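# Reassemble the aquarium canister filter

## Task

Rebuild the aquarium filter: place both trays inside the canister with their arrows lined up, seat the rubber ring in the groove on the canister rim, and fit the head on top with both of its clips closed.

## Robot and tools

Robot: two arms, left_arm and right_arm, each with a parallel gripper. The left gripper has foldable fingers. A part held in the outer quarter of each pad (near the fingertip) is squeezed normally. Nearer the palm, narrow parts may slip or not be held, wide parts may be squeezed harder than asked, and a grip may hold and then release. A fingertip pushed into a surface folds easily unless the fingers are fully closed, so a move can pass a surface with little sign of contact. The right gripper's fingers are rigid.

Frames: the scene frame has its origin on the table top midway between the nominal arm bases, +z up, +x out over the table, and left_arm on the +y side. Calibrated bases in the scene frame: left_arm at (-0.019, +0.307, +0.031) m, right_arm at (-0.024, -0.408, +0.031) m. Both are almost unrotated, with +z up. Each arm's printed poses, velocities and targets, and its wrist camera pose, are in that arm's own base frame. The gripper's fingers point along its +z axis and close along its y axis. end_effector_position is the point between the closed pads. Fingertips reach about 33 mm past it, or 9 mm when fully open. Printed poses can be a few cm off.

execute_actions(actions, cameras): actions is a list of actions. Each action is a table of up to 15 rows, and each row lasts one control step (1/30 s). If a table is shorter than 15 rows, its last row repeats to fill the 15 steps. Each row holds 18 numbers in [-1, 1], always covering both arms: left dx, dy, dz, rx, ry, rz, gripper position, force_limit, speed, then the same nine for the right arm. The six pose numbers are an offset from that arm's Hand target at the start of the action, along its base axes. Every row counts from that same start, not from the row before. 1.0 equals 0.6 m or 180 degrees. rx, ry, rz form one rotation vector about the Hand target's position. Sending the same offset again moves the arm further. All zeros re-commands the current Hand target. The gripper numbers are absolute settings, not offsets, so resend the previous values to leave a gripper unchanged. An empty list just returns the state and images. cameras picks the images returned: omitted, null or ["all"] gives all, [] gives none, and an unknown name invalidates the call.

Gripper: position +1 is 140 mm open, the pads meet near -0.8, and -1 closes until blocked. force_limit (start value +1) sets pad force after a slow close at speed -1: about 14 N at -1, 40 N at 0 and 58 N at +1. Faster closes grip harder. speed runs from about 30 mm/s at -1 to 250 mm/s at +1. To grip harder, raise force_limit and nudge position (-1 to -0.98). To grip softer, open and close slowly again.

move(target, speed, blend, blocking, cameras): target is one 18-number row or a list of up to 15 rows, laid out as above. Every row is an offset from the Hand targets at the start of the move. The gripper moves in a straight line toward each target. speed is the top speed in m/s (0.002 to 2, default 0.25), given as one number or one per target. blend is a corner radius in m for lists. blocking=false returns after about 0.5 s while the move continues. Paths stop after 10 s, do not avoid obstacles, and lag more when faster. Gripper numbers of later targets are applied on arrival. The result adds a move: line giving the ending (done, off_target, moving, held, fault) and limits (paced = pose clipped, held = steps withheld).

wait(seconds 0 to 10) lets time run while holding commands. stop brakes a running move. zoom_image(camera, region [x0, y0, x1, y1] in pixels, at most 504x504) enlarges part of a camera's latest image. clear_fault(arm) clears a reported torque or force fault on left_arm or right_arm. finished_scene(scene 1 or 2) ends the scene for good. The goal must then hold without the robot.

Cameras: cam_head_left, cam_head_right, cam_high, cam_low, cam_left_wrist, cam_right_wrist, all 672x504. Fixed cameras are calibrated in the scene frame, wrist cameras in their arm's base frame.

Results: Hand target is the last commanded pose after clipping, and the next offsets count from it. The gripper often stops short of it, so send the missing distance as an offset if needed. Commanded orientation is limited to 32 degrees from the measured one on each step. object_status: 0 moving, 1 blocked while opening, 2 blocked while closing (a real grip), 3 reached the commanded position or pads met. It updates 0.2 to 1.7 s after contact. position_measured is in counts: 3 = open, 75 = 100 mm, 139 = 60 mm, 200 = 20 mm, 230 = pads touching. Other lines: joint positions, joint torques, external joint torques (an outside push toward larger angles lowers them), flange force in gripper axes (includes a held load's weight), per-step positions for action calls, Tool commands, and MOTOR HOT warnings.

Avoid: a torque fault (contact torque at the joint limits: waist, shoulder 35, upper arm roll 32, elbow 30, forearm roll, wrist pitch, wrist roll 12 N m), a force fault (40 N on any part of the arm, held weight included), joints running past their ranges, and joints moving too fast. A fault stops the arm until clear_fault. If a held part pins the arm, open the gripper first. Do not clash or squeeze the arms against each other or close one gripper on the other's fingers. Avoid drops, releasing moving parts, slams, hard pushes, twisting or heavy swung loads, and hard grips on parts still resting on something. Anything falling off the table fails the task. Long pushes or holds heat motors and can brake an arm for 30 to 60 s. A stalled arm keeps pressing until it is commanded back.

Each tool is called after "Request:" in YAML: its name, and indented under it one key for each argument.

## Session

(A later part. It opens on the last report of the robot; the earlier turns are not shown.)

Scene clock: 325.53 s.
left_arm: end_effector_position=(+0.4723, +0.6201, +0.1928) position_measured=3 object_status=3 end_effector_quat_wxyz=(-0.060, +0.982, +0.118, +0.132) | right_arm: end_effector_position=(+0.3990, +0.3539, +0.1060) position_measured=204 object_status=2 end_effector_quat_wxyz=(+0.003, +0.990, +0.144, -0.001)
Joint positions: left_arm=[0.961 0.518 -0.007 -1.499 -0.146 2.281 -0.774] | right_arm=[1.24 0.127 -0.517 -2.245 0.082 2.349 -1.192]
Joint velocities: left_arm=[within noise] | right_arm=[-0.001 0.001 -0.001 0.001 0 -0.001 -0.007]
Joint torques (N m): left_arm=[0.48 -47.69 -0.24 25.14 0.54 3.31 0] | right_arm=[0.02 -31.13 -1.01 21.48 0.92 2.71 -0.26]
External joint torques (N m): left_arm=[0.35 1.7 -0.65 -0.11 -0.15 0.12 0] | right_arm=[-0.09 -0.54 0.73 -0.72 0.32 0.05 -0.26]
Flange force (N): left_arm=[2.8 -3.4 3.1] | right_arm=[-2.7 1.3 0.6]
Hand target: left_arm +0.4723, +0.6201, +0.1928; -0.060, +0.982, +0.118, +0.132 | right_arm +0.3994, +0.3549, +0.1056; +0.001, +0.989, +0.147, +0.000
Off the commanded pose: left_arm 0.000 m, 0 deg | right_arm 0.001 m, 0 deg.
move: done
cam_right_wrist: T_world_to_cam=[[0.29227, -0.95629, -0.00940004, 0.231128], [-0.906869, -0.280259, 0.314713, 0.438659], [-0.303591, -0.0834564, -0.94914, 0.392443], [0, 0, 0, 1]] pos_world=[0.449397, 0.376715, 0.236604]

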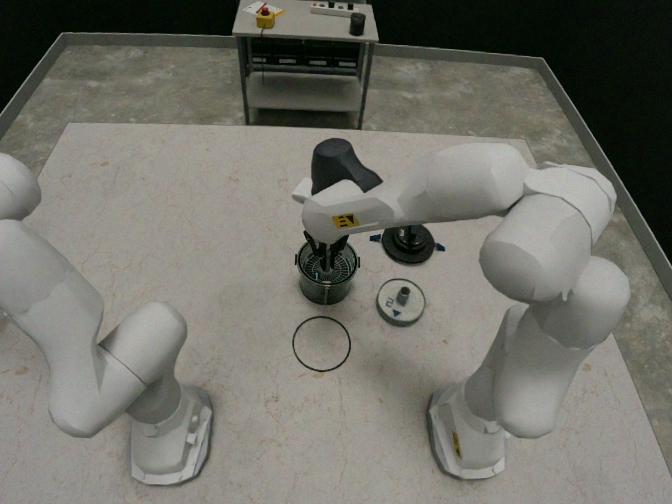

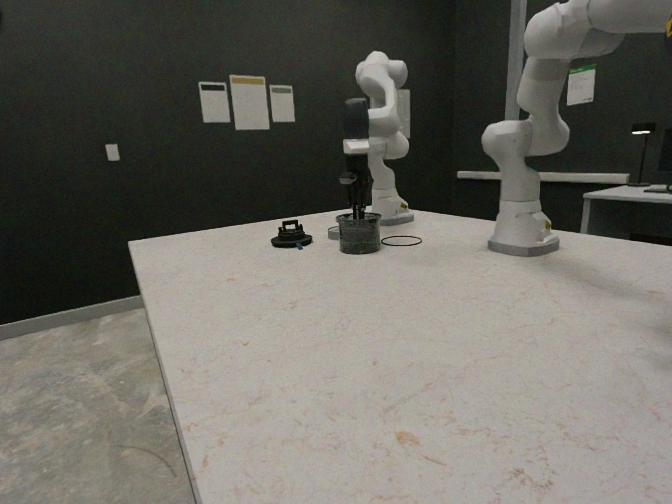

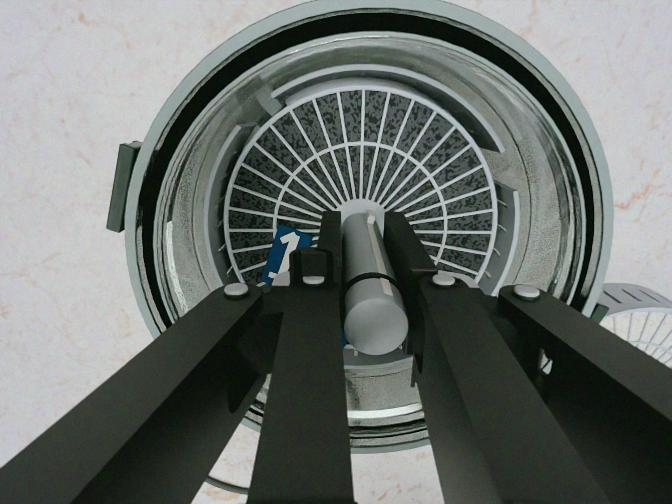

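Request:
zoom_image:
  camera: "cam_right_wrist"
  region: [190, 40, 340, 160]

Request:
zoom_image:
  camera: "cam_right_wrist"
  region: [450, 100, 600, 250]

Scaled by 3.360 from the camera's image (finer frame: 960x720).

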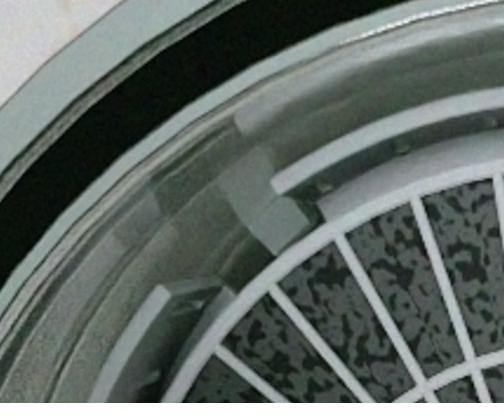

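Scaled by 3.360 from the camera's image (finer frame: 960x720).

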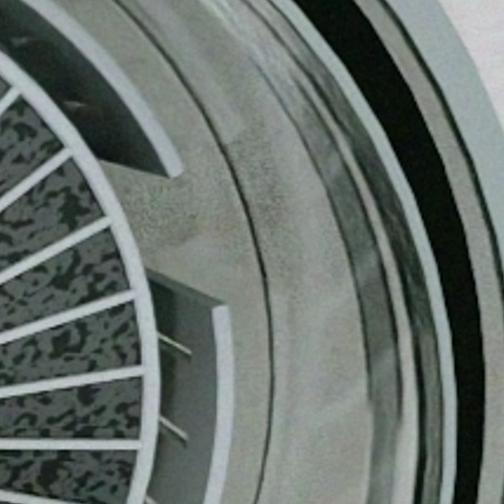

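Request:
move:
  target: [0,0,0,0,0,0,1,1,1,0.001,-0.0005,-0.025,0,0,0,-1,-0.2,-1]
  speed: 0.04
  cameras: ["cam_head_left","cam_low","cam_right_wrist"]

Request:
zoom_image:
  camera: "cam_right_wrist"
  region: [190, 40, 340, 160]

Request:
zoom_image:
  camera: "cam_right_wrist"
  region: [450, 100, 600, 250]

Request:
zoom_image:
  camera: "cam_head_left"
  region: [290, 205, 370, 310]

Scene clock: 360.03 s.
left_arm: end_effector_position=(+0.4723, +0.6201, +0.1928) position_measured=3 object_status=3 end_effector_quat_wxyz=(-0.060, +0.982, +0.118, +0.132) | right_arm: end_effector_position=(+0.3995, +0.3538, +0.0911) position_measured=204 object_status=2 end_effector_quat_wxyz=(+0.003, +0.990, +0.144, -0.001)
Joint positions: left_arm=[0.961 0.518 -0.007 -1.499 -0.146 2.281 -0.774] | right_arm=[1.237 0.158 -0.514 -2.254 0.107 2.384 -1.21]
Joint velocities: left_arm=[within noise] | right_arm=[-0.002 0 0 -0.002 0.001 0.001 -0.006]
Joint torques (N m): left_arm=[0.51 -47.7 -0.2 25.12 0.54 3.32 0.04] | right_arm=[-0.16 -31.66 -1.4 21.11 0.92 2.78 -0.24]
External joint torques (N m): left_arm=[0.55 1.82 -0.49 -0.2 -0.15 0.12 0.04] | right_arm=[-0.07 -0.44 0.97 -0.65 0.34 0.12 -0.25]
Flange force (N): left_arm=[2.4 -3.6 3.2] | right_arm=[-2.2 0.9 1.0]
Hand target: left_arm +0.4723, +0.6201, +0.1928; -0.060, +0.982, +0.118, +0.132 | right_arm +0.4000, +0.3546, +0.0906; +0.001, +0.989, +0.147, +0.000
Off the commanded pose: left_arm 0.000 m, 0 deg | right_arm 0.001 m, 0 deg.
move: done
cam_right_wrist: T_world_to_cam=[[0.292641, -0.956175, -0.00953575, 0.230471], [-0.906747, -0.280652, 0.314712, 0.443841], [-0.303596, -0.083451, -0.949139, 0.378435], [0, 0, 0, 1]] pos_world=[0.449898, 0.376516, 0.221703]

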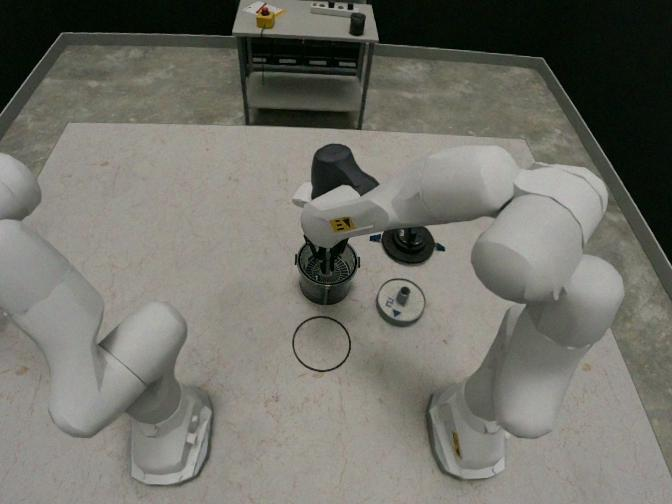

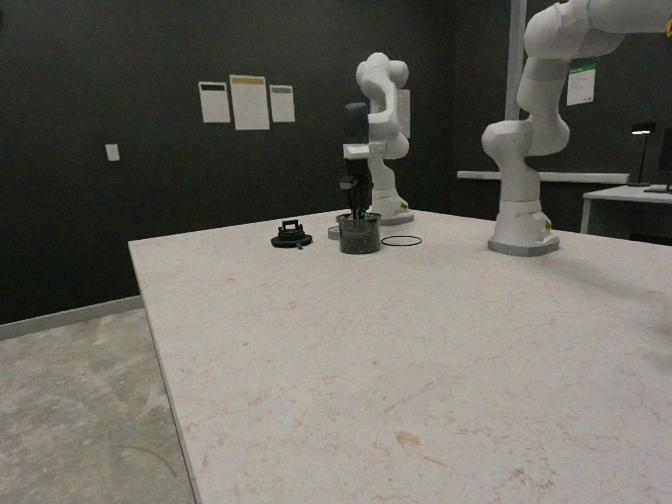

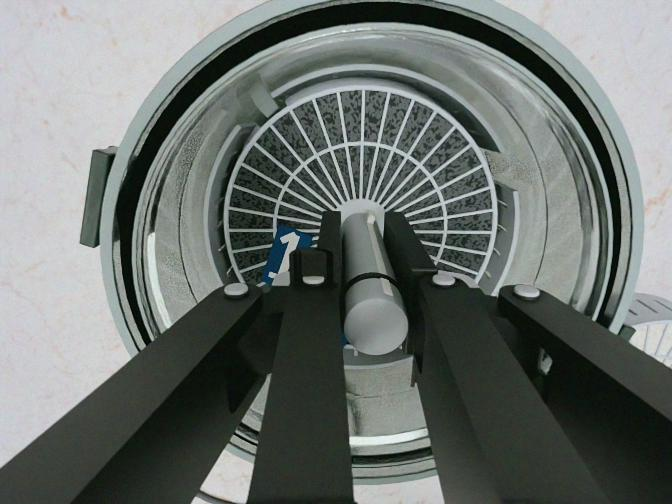

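Scaled by 3.360 from the camera's image (finer frame: 960x720).

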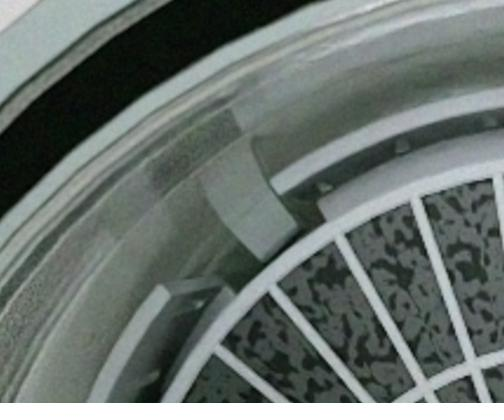

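Scaled by 3.360 from the camera's image (finer frame: 960x720).

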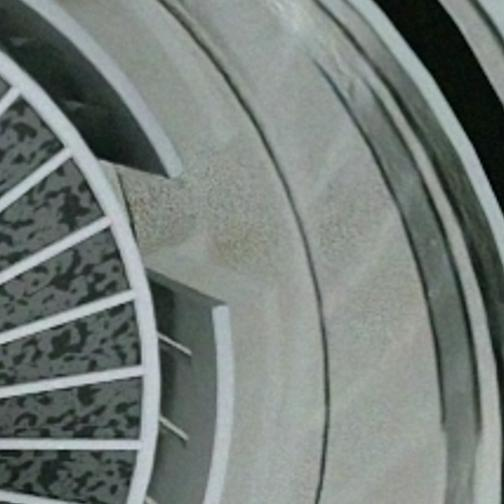

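Scaled by 4.800 from the camera's image (finer frame: 960x720).

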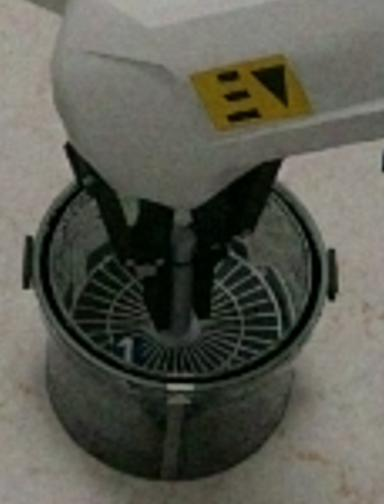

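Request:
move:
  target: [0,0,0,0,0,0,1,1,1,0,0,-0.03,0,0,0,-1,-0.2,-1]
  speed: 0.03
  cameras: ["cam_head_left","cam_low","cam_right_wrist"]

Request:
zoom_image:
  camera: "cam_right_wrist"
  region: [170, 40, 340, 180]

Request:
zoom_image:
  camera: "cam_right_wrist"
  region: [450, 100, 600, 250]

Scene clock: 372.13 s.
left_arm: end_effector_position=(+0.4723, +0.6201, +0.1928) position_measured=3 object_status=3 end_effector_quat_wxyz=(-0.060, +0.982, +0.118, +0.132) | right_arm: end_effector_position=(+0.3997, +0.3540, +0.0733) position_measured=204 object_status=2 end_effector_quat_wxyz=(+0.002, +0.990, +0.144, -0.001)
Joint positions: left_arm=[0.961 0.518 -0.007 -1.499 -0.146 2.281 -0.774] | right_arm=[1.231 0.195 -0.505 -2.262 0.138 2.425 -1.231]
Joint velocities: left_arm=[within noise] | right_arm=[-0.001 0.001 0 -0.001 0 0.002 -0.007]
Joint torques (N m): left_arm=[0.48 -47.68 -0.24 25.15 0.54 3.31 0.04] | right_arm=[-0.26 -32.51 -1.68 20.49 0.81 2.78 -0.32]
External joint torques (N m): left_arm=[0.24 1.5 -0.74 0.04 -0.15 0.13 0.04] | right_arm=[-0.2 -0.56 1.15 -0.6 0.25 0.14 -0.32]
Flange force (N): left_arm=[2.9 -3.4 2.8] | right_arm=[-2.1 1.1 1.0]
Hand target: left_arm +0.4723, +0.6201, +0.1928; -0.060, +0.982, +0.118, +0.132 | right_arm +0.4000, +0.3546, +0.0726; +0.001, +0.989, +0.147, +0.000
Off the commanded pose: left_arm 0.000 m, 0 deg | right_arm 0.001 m, 0 deg.
move: done
cam_right_wrist: T_world_to_cam=[[0.292358, -0.956254, -0.0102186, 0.230733], [-0.906972, -0.280647, 0.314068, 0.449881], [-0.303197, -0.0825525, -0.949345, 0.361236], [0, 0, 0, 1]] pos_world=[0.450098, 0.376718, 0.204002]

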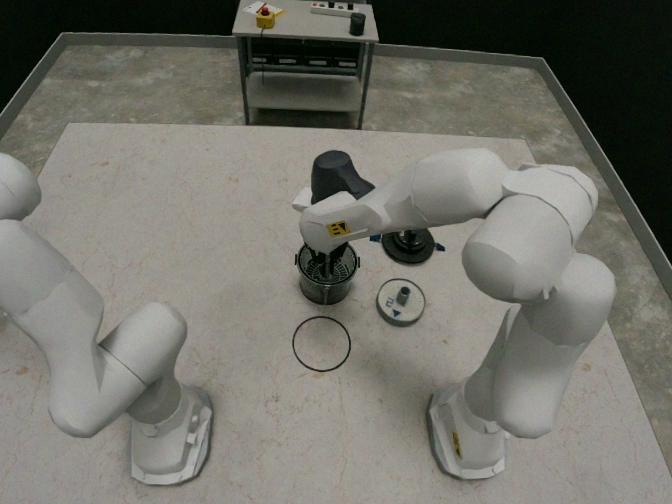

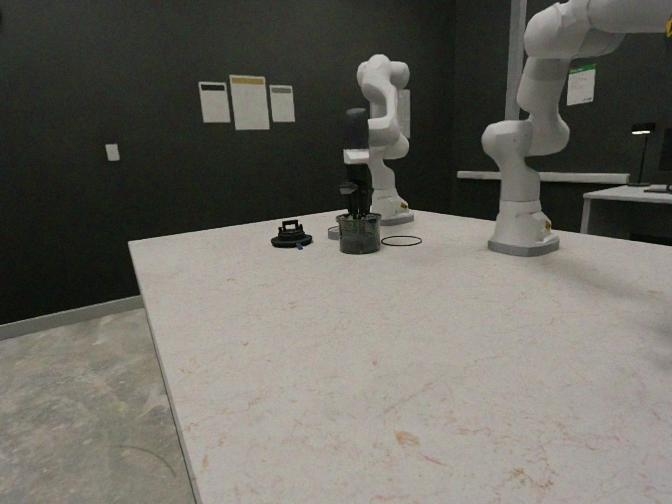

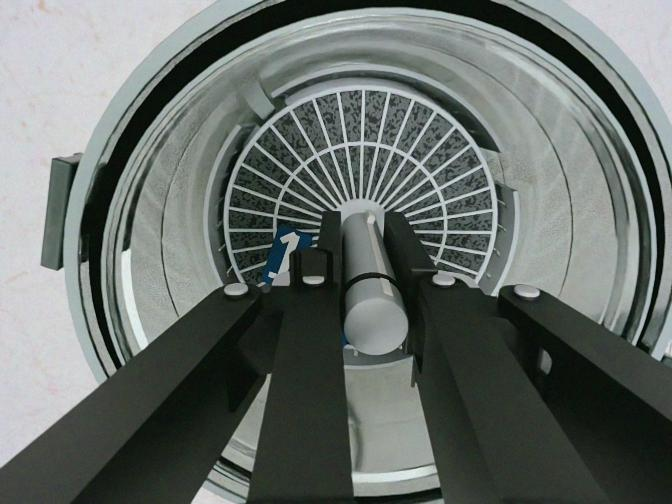

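Scaled by 2.965 from the camera's image (finer frame: 960x720).

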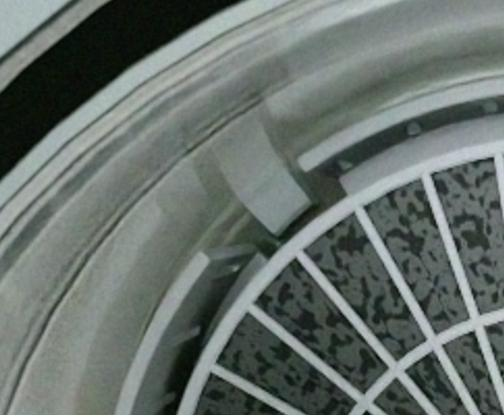

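Scaled by 3.360 from the camera's image (finer frame: 960x720).

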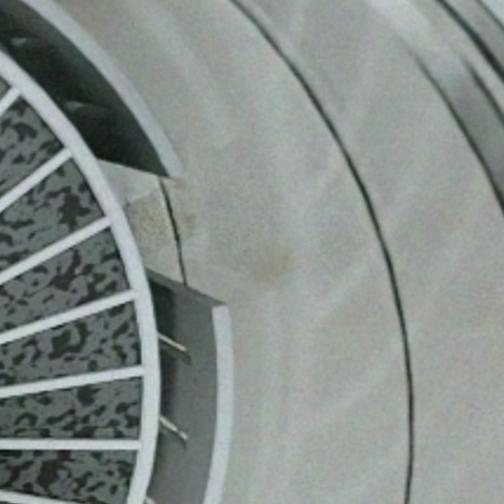

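Request:
move:
  target: [0,0,0,0,0,0,1,1,1,0,0,-0.015,0,0,0,-1,-0.2,-1]
  speed: 0.02
  cameras: ["cam_right_wrist"]

Request:
zoom_image:
  camera: "cam_right_wrist"
  region: [170, 40, 340, 180]

Request:
zoom_image:
  camera: "cam_right_wrist"
  region: [450, 100, 600, 250]

Scene clock: 392.57 s.
left_arm: end_effector_position=(+0.4723, +0.6201, +0.1928) position_measured=3 object_status=3 end_effector_quat_wxyz=(-0.060, +0.982, +0.118, +0.132) | right_arm: end_effector_position=(+0.4001, +0.3543, +0.0660) position_measured=204 object_status=2 end_effector_quat_wxyz=(+0.001, +0.990, +0.144, +0.000)
Joint positions: left_arm=[0.961 0.518 -0.007 -1.499 -0.146 2.281 -0.774] | right_arm=[1.226 0.211 -0.5 -2.265 0.154 2.442 -1.243]
Joint velocities: left_arm=[within noise] | right_arm=[-0.001 0 0.001 -0.001 0.001 0.003 -0.004]
Joint torques (N m): left_arm=[0.5 -47.69 -0.22 25.16 0.53 3.31 0.04] | right_arm=[-0.18 -31.08 -1.51 19.53 0.83 3.12 -0.15]
External joint torques (N m): left_arm=[0.2 1.6 -0.76 -0.04 -0.16 0.12 0.04] | right_arm=[-0.19 1.31 1.46 -1.47 0.29 0.46 -0.15]
Flange force (N): left_arm=[2.9 -3.3 3.0] | right_arm=[-0.8 0.1 6.2]
Hand target: left_arm +0.4723, +0.6201, +0.1928; -0.060, +0.982, +0.118, +0.132 | right_arm +0.4000, +0.3546, +0.0636; +0.001, +0.989, +0.147, +0.000
Off the commanded pose: left_arm 0.000 m, 0 deg | right_arm 0.002 m, 0 deg.
move: done
cam_right_wrist: T_world_to_cam=[[0.292143, -0.956299, -0.012025, 0.231015], [-0.906984, -0.281022, 0.313698, 0.452758], [-0.303369, -0.0807381, -0.949447, 0.353835], [0, 0, 0, 1]] pos_world=[0.450497, 0.376722, 0.196696]

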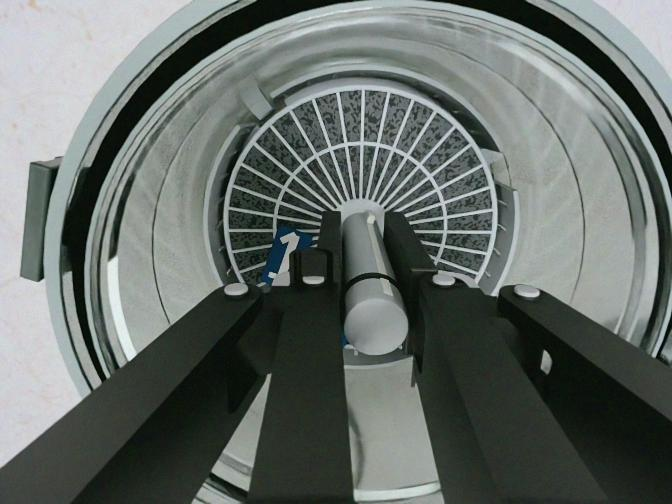

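Scaled by 2.965 from the camera's image (finer frame: 960x720).

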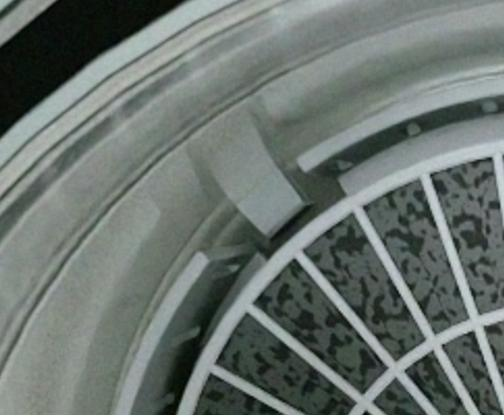

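Scaled by 3.360 from the camera's image (finer frame: 960x720).

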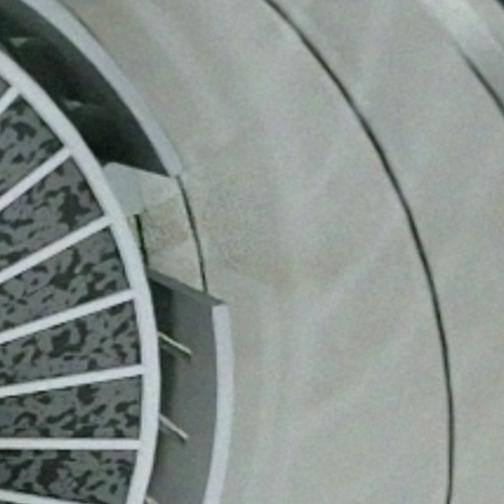

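Request:
move:
  target:
    - [0,0,0,0,0,0,1,1,1,0,0,0.0035,0,0,0,-0.3,-0.2,-1]
    - [0,0,0,0,0,0,1,1,1,0,0,0.22,0,0,0,-0.3,-0.2,-1]
  speed: [0.02,0.1]
  cameras: ["cam_right_wrist"]

Request:
zoom_image:
  camera: "cam_right_wrist"
  region: [120, 0, 560, 440]

Scene clock: 404.10 s.
left_arm: end_effector_position=(+0.4723, +0.6201, +0.1928) position_measured=3 object_status=3 end_effector_quat_wxyz=(-0.060, +0.982, +0.118, +0.132) | right_arm: end_effector_position=(+0.4016, +0.3546, +0.1956) position_measured=167 object_status=3 end_effector_quat_wxyz=(-0.001, +0.989, +0.149, +0.001)
Joint positions: left_arm=[0.961 0.518 -0.007 -1.499 -0.146 2.281 -0.774] | right_arm=[1.247 -0.014 -0.523 -2.149 -0.008 2.138 -1.141]
Joint velocities: left_arm=[within noise] | right_arm=[0.001 0 0.001 0 0.001 -0.004 0.006]
Joint torques (N m): left_arm=[0.53 -47.69 -0.22 25.14 0.54 3.31 0.06] | right_arm=[0.82 -28.63 1.38 23.65 0.29 2.26 0.23]
External joint torques (N m): left_arm=[0.76 1.51 -0.36 -0.03 -0.14 0.12 0.06] | right_arm=[0.86 -0.86 1.2 -0.45 -0.41 -0.42 0.23]
Flange force (N): left_arm=[2.2 -3.8 2.7] | right_arm=[-6.2 0.2 -2.0]
Hand target: left_arm +0.4723, +0.6201, +0.1928; -0.060, +0.982, +0.118, +0.132 | right_arm +0.4000, +0.3546, +0.1956; +0.001, +0.989, +0.147, +0.000
Off the commanded pose: left_arm 0.000 m, 0 deg | right_arm 0.002 m, 0 deg.
move: done
cam_right_wrist: T_world_to_cam=[[0.300899, -0.953516, -0.0163258, 0.228712], [-0.904918, -0.290882, 0.310661, 0.416762], [-0.300969, -0.0787041, -0.950381, 0.475835], [0, 0, 0, 1]] pos_world=[0.451528, 0.37676, 0.326487]

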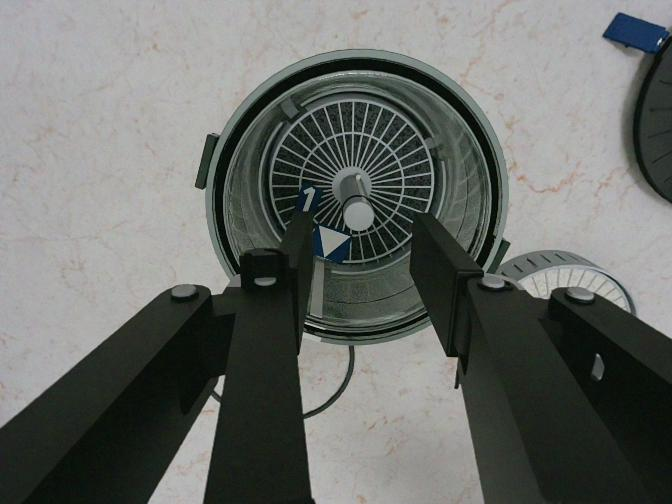

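Scaled by 1.145 from the camera's image (finer frame: 960x720).

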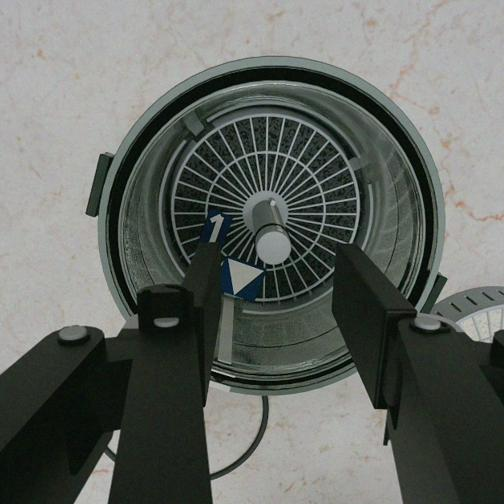

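Request:
move:
  target: [0,0,0,0,0,0,1,1,1,-0.117,-0.374,0.074,0,0,-0.094,-0.3,-0.2,-1]
  speed: 0.25
  cameras: ["cam_right_wrist","cam_head_left","cam_high","cam_low"]

Request:
zoom_image:
  camera: "cam_right_wrist"
  region: [200, 0, 500, 300]

Request:
zoom_image:
  camera: "cam_low"
  region: [260, 200, 400, 270]

Scene clock: 418.07 s.
left_arm: end_effector_position=(+0.4723, +0.6201, +0.1928) position_measured=3 object_status=3 end_effector_quat_wxyz=(-0.060, +0.982, +0.118, +0.132) | right_arm: end_effector_position=(+0.3313, +0.1310, +0.2403) position_measured=167 object_status=3 end_effector_quat_wxyz=(+0.000, +1.000, +0.004, +0.001)
Joint positions: left_arm=[0.961 0.518 -0.007 -1.499 -0.146 2.281 -0.774] | right_arm=[0.892 -0.694 -0.452 -2.597 -0.305 1.941 -0.931]
Joint velocities: left_arm=[within noise] | right_arm=[-0.001 -0.001 0.002 0 0 -0.003 0.003]
Joint torques (N m): left_arm=[0.48 -47.64 -0.21 25.09 0.54 3.31 0.01] | right_arm=[0.74 -8.21 7.92 22.9 0.71 2.4 0.22]
External joint torques (N m): left_arm=[0.36 1.43 -0.62 0.01 -0.14 0.14 0.01] | right_arm=[0.77 -1.16 1.4 -0.95 -0.05 -0.27 0.22]
Flange force (N): left_arm=[2.6 -3.2 2.7] | right_arm=[-8.2 0.4 -0.7]
Hand target: left_arm +0.4723, +0.6201, +0.1928; -0.060, +0.982, +0.118, +0.132 | right_arm +0.3298, +0.1302, +0.2400; +0.001, +1.000, +0.000, +0.000
Off the commanded pose: left_arm 0.000 m, 0 deg | right_arm 0.002 m, 0 deg.
move: done
cam_right_wrist: T_world_to_cam=[[0.0146, -0.999777, -0.0152285, 0.138089], [-0.950632, -0.0186006, 0.309763, 0.254025], [-0.309977, 0.00995416, -0.950692, 0.471106], [0, 0, 0, 1]] pos_world=[0.385501, 0.138094, 0.371292]
Images, in order (width x height): cam_head_left 672x504, cam_high 672x504, cam_low 672x504, cam_right_wrist 672x504.

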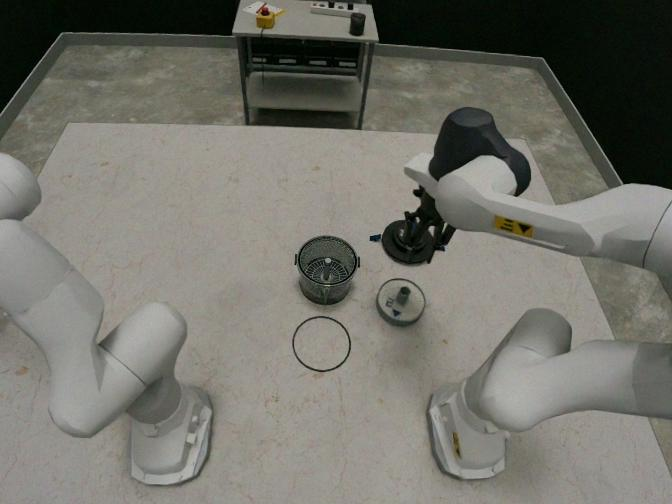

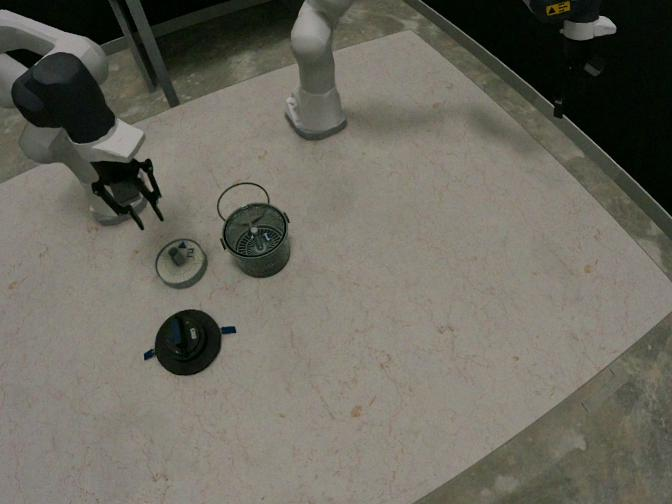

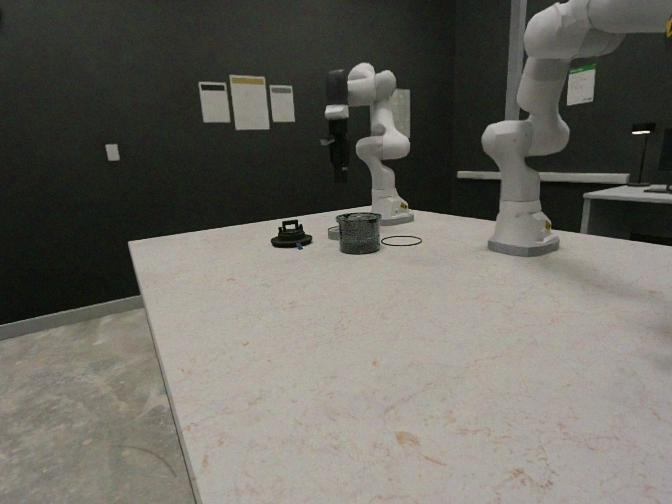

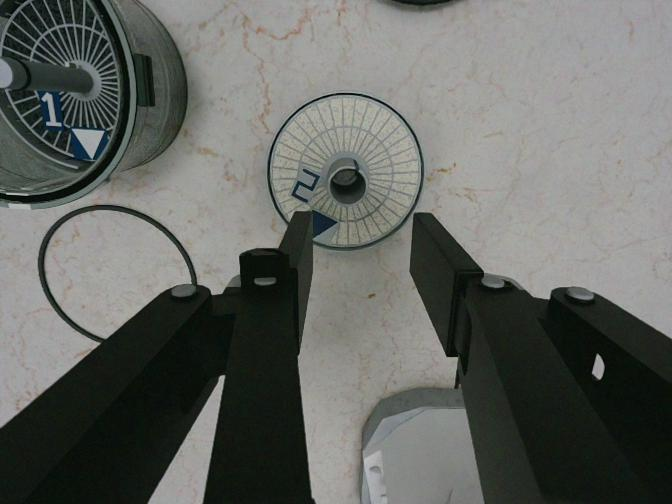

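Scaled by 1.680 from the camera's image (finer frame: 960x720).

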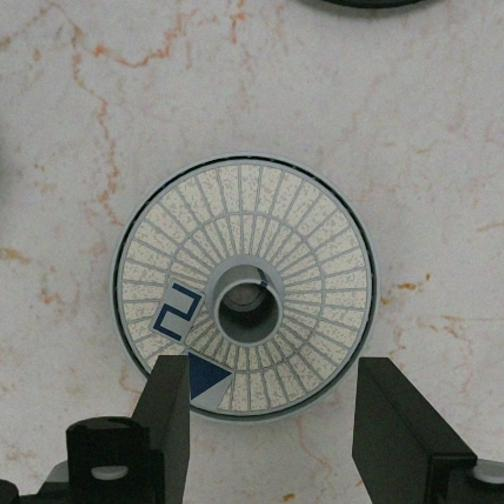

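Scaled by 3.600 from the camera's image (finer frame: 960x720).

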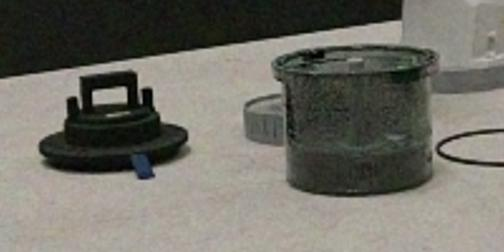

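Request:
move:
  target:
    - [0,0,0,0,0,0,1,1,1,0.0137,0.0022,-0.15,0,0,0,0,-0.2,-1]
    - [0,0,0,0,0,0,1,1,1,0.0137,0.0022,-0.22,0,0,0,0,-0.2,-1]
  speed: [0.2,0.1]
  cameras: ["cam_right_wrist","cam_head_left"]

Request:
zoom_image:
  camera: "cam_head_left"
  region: [350, 200, 480, 340]

Scene clock: 461.70 s.
left_arm: end_effector_position=(+0.4723, +0.6201, +0.1928) position_measured=3 object_status=3 end_effector_quat_wxyz=(-0.060, +0.982, +0.118, +0.132) | right_arm: end_effector_position=(+0.3371, +0.1313, +0.1085) position_measured=129 object_status=3 end_effector_quat_wxyz=(+0.001, +1.000, -0.004, -0.001)
Joint positions: left_arm=[0.961 0.518 -0.007 -1.499 -0.146 2.281 -0.774] | right_arm=[0.912 -0.455 -0.584 -2.785 -0.354 2.362 -0.93]
Joint velocities: left_arm=[within noise] | right_arm=[-0.001 0.001 0 0 0 0.004 0]
Joint torques (N m): left_arm=[0.5 -47.68 -0.21 25.12 0.56 3.31 0.05] | right_arm=[0.7 -11.46 5.36 20.07 0.46 2.74 -0.25]
External joint torques (N m): left_arm=[0.65 1.76 -0.43 -0.17 -0.13 0.11 0.05] | right_arm=[0.69 -0.21 0.35 -0.68 -0.11 0.09 -0.25]
Flange force (N): left_arm=[2.3 -3.7 3.1] | right_arm=[-1.9 -0.2 0.5]
Hand target: left_arm +0.4723, +0.6201, +0.1928; -0.060, +0.982, +0.118, +0.132 | right_arm +0.3381, +0.1315, +0.1080; +0.001, +1.000, +0.000, +0.000
Off the commanded pose: left_arm 0.000 m, 0 deg | right_arm 0.001 m, 0 deg.
move: done
cam_right_wrist: T_world_to_cam=[[-0.0004585, -0.999927, -0.0120869, 0.141019], [-0.949062, -0.00337334, 0.315073, 0.297197], [-0.31509, 0.0116156, -0.948991, 0.348821], [0, 0, 0, 1]] pos_world=[0.392033, 0.137959, 0.239094]
Images, in order (width x height): cam_head_left 672x504, cam_right_wrist 672x504.

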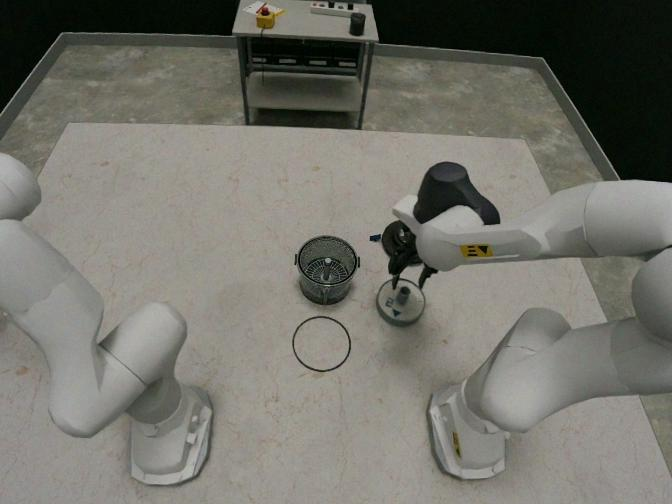

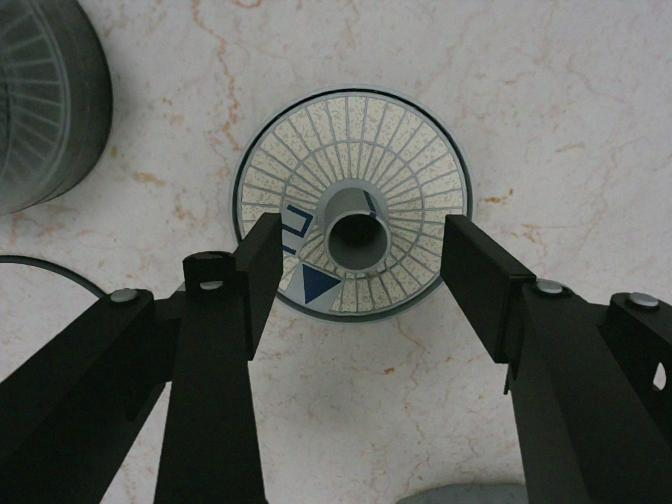

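Scaled by 3.600 from the camera's image (finer frame: 960x720).

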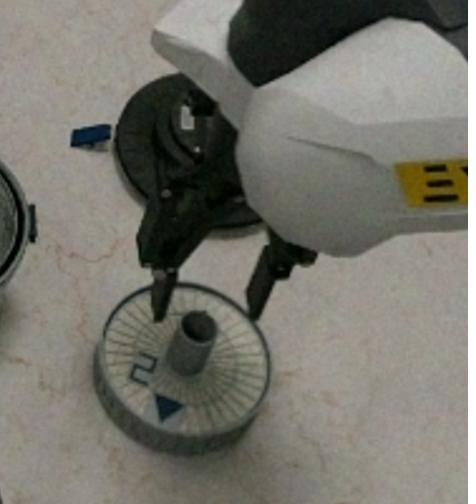

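Request:
move:
  target: [0,0,0,0,0,0,1,1,1,0.003,-0.0025,-0.08,0,0,0,0,-0.2,-1]
  speed: 0.08
  cameras: ["cam_right_wrist"]

Request:
execute_actions:
  actions:
    - [[0,0,0,0,0,0,1,1,1,0,0,0,0,0,0,-1,-0.2,-1]]
    - [[0,0,0,0,0,0,1,1,1,0,0,0,0,0,0,-1,-0.2,-1]]
    - [[0,0,0,0,0,0,1,1,1,0,0,0,0,0,0,-1,-0.2,-1]]
    - [[0,0,0,0,0,0,1,1,1,0,0,0,0,0,0,-1,-0.2,-1]]
  cameras: ["cam_right_wrist"]

Scene clock: 475.13 s.
left_arm: end_effector_position=(+0.4723, +0.6201, +0.1928) position_measured=3 object_status=3 end_effector_quat_wxyz=(-0.060, +0.982, +0.118, +0.132) | right_arm: end_effector_position=(+0.3389, +0.1294, +0.0601) position_measured=129 object_status=3 end_effector_quat_wxyz=(+0.003, +1.000, -0.002, -0.001)
Joint positions: left_arm=[0.961 0.518 -0.007 -1.499 -0.146 2.281 -0.774] | right_arm=[0.961 -0.307 -0.661 -2.82 -0.343 2.544 -0.955]
Joint velocities: left_arm=[within noise] | right_arm=[0.001 0 -0.002 0 0.002 0.004 -0.004]
Joint torques (N m): left_arm=[0.51 -47.7 -0.2 25.15 0.54 3.32 0.01] | right_arm=[0.54 -13.35 3.65 18.15 0.5 2.69 -0.33]
External joint torques (N m): left_arm=[0.52 1.82 -0.5 -0.2 -0.15 0.11 0.01] | right_arm=[0.49 -0.08 -0.17 -0.41 0.04 0.05 -0.33]
Flange force (N): left_arm=[2.5 -3.5 3.2] | right_arm=[0.6 0.0 1.3]
Hand target: left_arm +0.4723, +0.6201, +0.1928; -0.060, +0.982, +0.118, +0.132 | right_arm +0.3399, +0.1300, +0.0600; +0.001, +1.000, +0.000, +0.000
Off the commanded pose: left_arm 0.000 m, 0 deg | right_arm 0.001 m, 0 deg.
move: done
cam_right_wrist: T_world_to_cam=[[0.00239806, -0.99995, -0.00969168, 0.137456], [-0.94928, -0.00532365, 0.314388, 0.314515], [-0.314424, 0.00844619, -0.949245, 0.303769], [0, 0, 0, 1]] pos_world=[0.393745, 0.136558, 0.190803]

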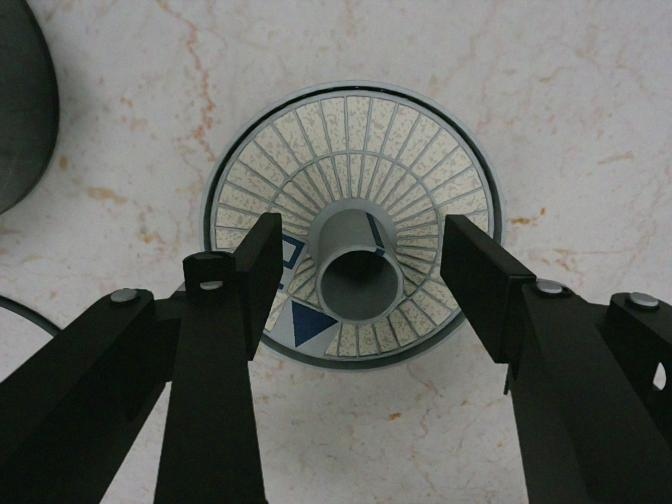

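Scene clock: 477.33 s.
left_arm: end_effector_position=(+0.4723, +0.6201, +0.1928) position_measured=3 object_status=3 end_effector_quat_wxyz=(-0.060, +0.982, +0.118, +0.132) | right_arm: end_effector_position=(+0.3394, +0.1299, +0.0604) position_measured=182 object_status=2 end_effector_quat_wxyz=(+0.002, +1.000, -0.002, -0.001)
Joint positions: left_arm=[0.961 0.518 -0.007 -1.499 -0.146 2.281 -0.774] | right_arm=[0.965 -0.307 -0.664 -2.819 -0.343 2.545 -0.956]
Joint torques (N m): left_arm=[0.53 -47.68 -0.19 25.15 0.53 3.32 0] | right_arm=[0.58 -13.18 3.98 17.68 0.27 2.62 -0.17]
External joint torques (N m): left_arm=[0.72 1.36 -0.36 0.05 -0.15 0.14 0.01] | right_arm=[0.56 -0.02 0.18 -0.83 -0.19 -0.01 -0.17]
External joint torques at the end of the 1st action: left_arm=[0.56 1.82 -0.48 -0.12 -0.15 0.12 0.03] | right_arm=[0.4 -0.41 0.77 -0.34 -0.02 0.04 -0.23]
External joint torques at the end of the 2nd action: left_arm=[0.64 1.71 -0.39 -0.04 -0.17 0.12 0.01] | right_arm=[0.91 -0.44 0.31 -0.45 -0.09 0.03 -0.29]
External joint torques at the end of the 3rd action: left_arm=[0.35 1.6 -0.67 0 -0.16 0.13 0.06] | right_arm=[0.56 0.16 0.12 -0.99 -0.17 -0.04 -0.21]
Flange force (N): left_arm=[2.3 -3.6 2.5] | right_arm=[-1.8 0.1 0.7]
Flange force at the end of the 1st action (N): left_arm=[2.7 -3.9 3.2] | right_arm=[-2.3 -0.3 -1.4]
Flange force at the end of the 2nd action (N): left_arm=[2.8 -4.0 3.1] | right_arm=[-1.1 -0.6 -0.4]
Flange force at the end of the 3rd action (N): left_arm=[2.9 -3.6 2.9] | right_arm=[-1.4 0.0 1.5]
Hand target: left_arm +0.4723, +0.6201, +0.1928; -0.060, +0.982, +0.118, +0.132 | right_arm +0.3399, +0.1300, +0.0600; +0.001, +1.000, +0.000, +0.000
Off the commanded pose: left_arm 0.000 m, 0 deg | right_arm 0.001 m, 0 deg.
Step readings (end_effector_position of left_arm | right_arm; steps 1 to 15: 1st action; 16 to 30: 2nd action; 31 to 45: 3rd action; 46 to 60: 4th action):
0: (+0.4723, +0.6201, +0.1928) | (+0.3389, +0.1294, +0.0601)
1: (+0.4723, +0.6201, +0.1928) | (+0.3389, +0.1294, +0.0602)
2: (+0.4723, +0.6201, +0.1928) | (+0.3389, +0.1294, +0.0601)
4: (+0.4723, +0.6201, +0.1928) | (+0.3389, +0.1295, +0.0601)
8: (+0.4723, +0.6201, +0.1928) | (+0.3389, +0.1295, +0.0601)
15: (+0.4723, +0.6201, +0.1928) | (+0.3389, +0.1296, +0.0601)
16: (+0.4723, +0.6201, +0.1928) | (+0.3389, +0.1296, +0.0601)
17: (+0.4723, +0.6201, +0.1928) | (+0.3389, +0.1296, +0.0601)
19: (+0.4723, +0.6201, +0.1928) | (+0.3389, +0.1296, +0.0601)
23: (+0.4723, +0.6201, +0.1928) | (+0.3389, +0.1296, +0.0601)
30: (+0.4723, +0.6201, +0.1928) | (+0.3389, +0.1296, +0.0601)
31: (+0.4723, +0.6201, +0.1928) | (+0.3390, +0.1297, +0.0601)
32: (+0.4723, +0.6201, +0.1928) | (+0.3390, +0.1297, +0.0601)
34: (+0.4723, +0.6201, +0.1928) | (+0.3391, +0.1297, +0.0602)
38: (+0.4723, +0.6201, +0.1928) | (+0.3394, +0.1299, +0.0603)
45: (+0.4723, +0.6201, +0.1928) | (+0.3394, +0.1299, +0.0603)
46: (+0.4723, +0.6201, +0.1928) | (+0.3394, +0.1299, +0.0603)
47: (+0.4723, +0.6201, +0.1928) | (+0.3394, +0.1299, +0.0604)
49: (+0.4723, +0.6201, +0.1928) | (+0.3394, +0.1299, +0.0604)
53: (+0.4723, +0.6201, +0.1928) | (+0.3394, +0.1299, +0.0604)
60: (+0.4723, +0.6201, +0.1928) | (+0.3394, +0.1299, +0.0604)
cam_right_wrist: T_world_to_cam=[[0.0035901, -0.999931, -0.0111594, 0.137672], [-0.949571, -0.00690772, 0.313476, 0.315316], [-0.313532, 0.0094712, -0.94953, 0.303737], [0, 0, 0, 1]] pos_world=[0.394152, 0.136964, 0.1911]

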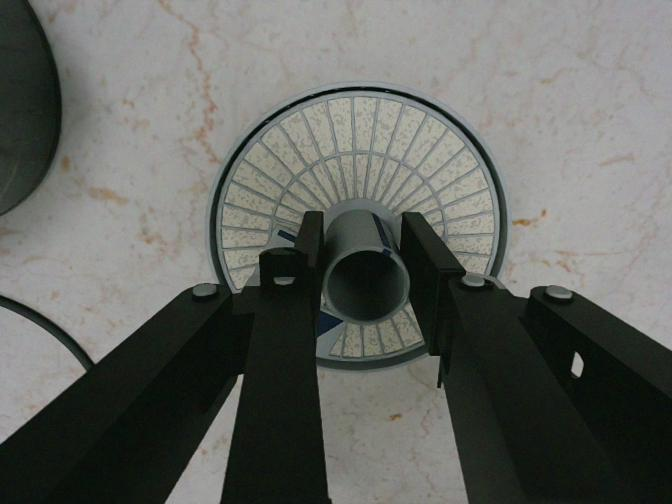

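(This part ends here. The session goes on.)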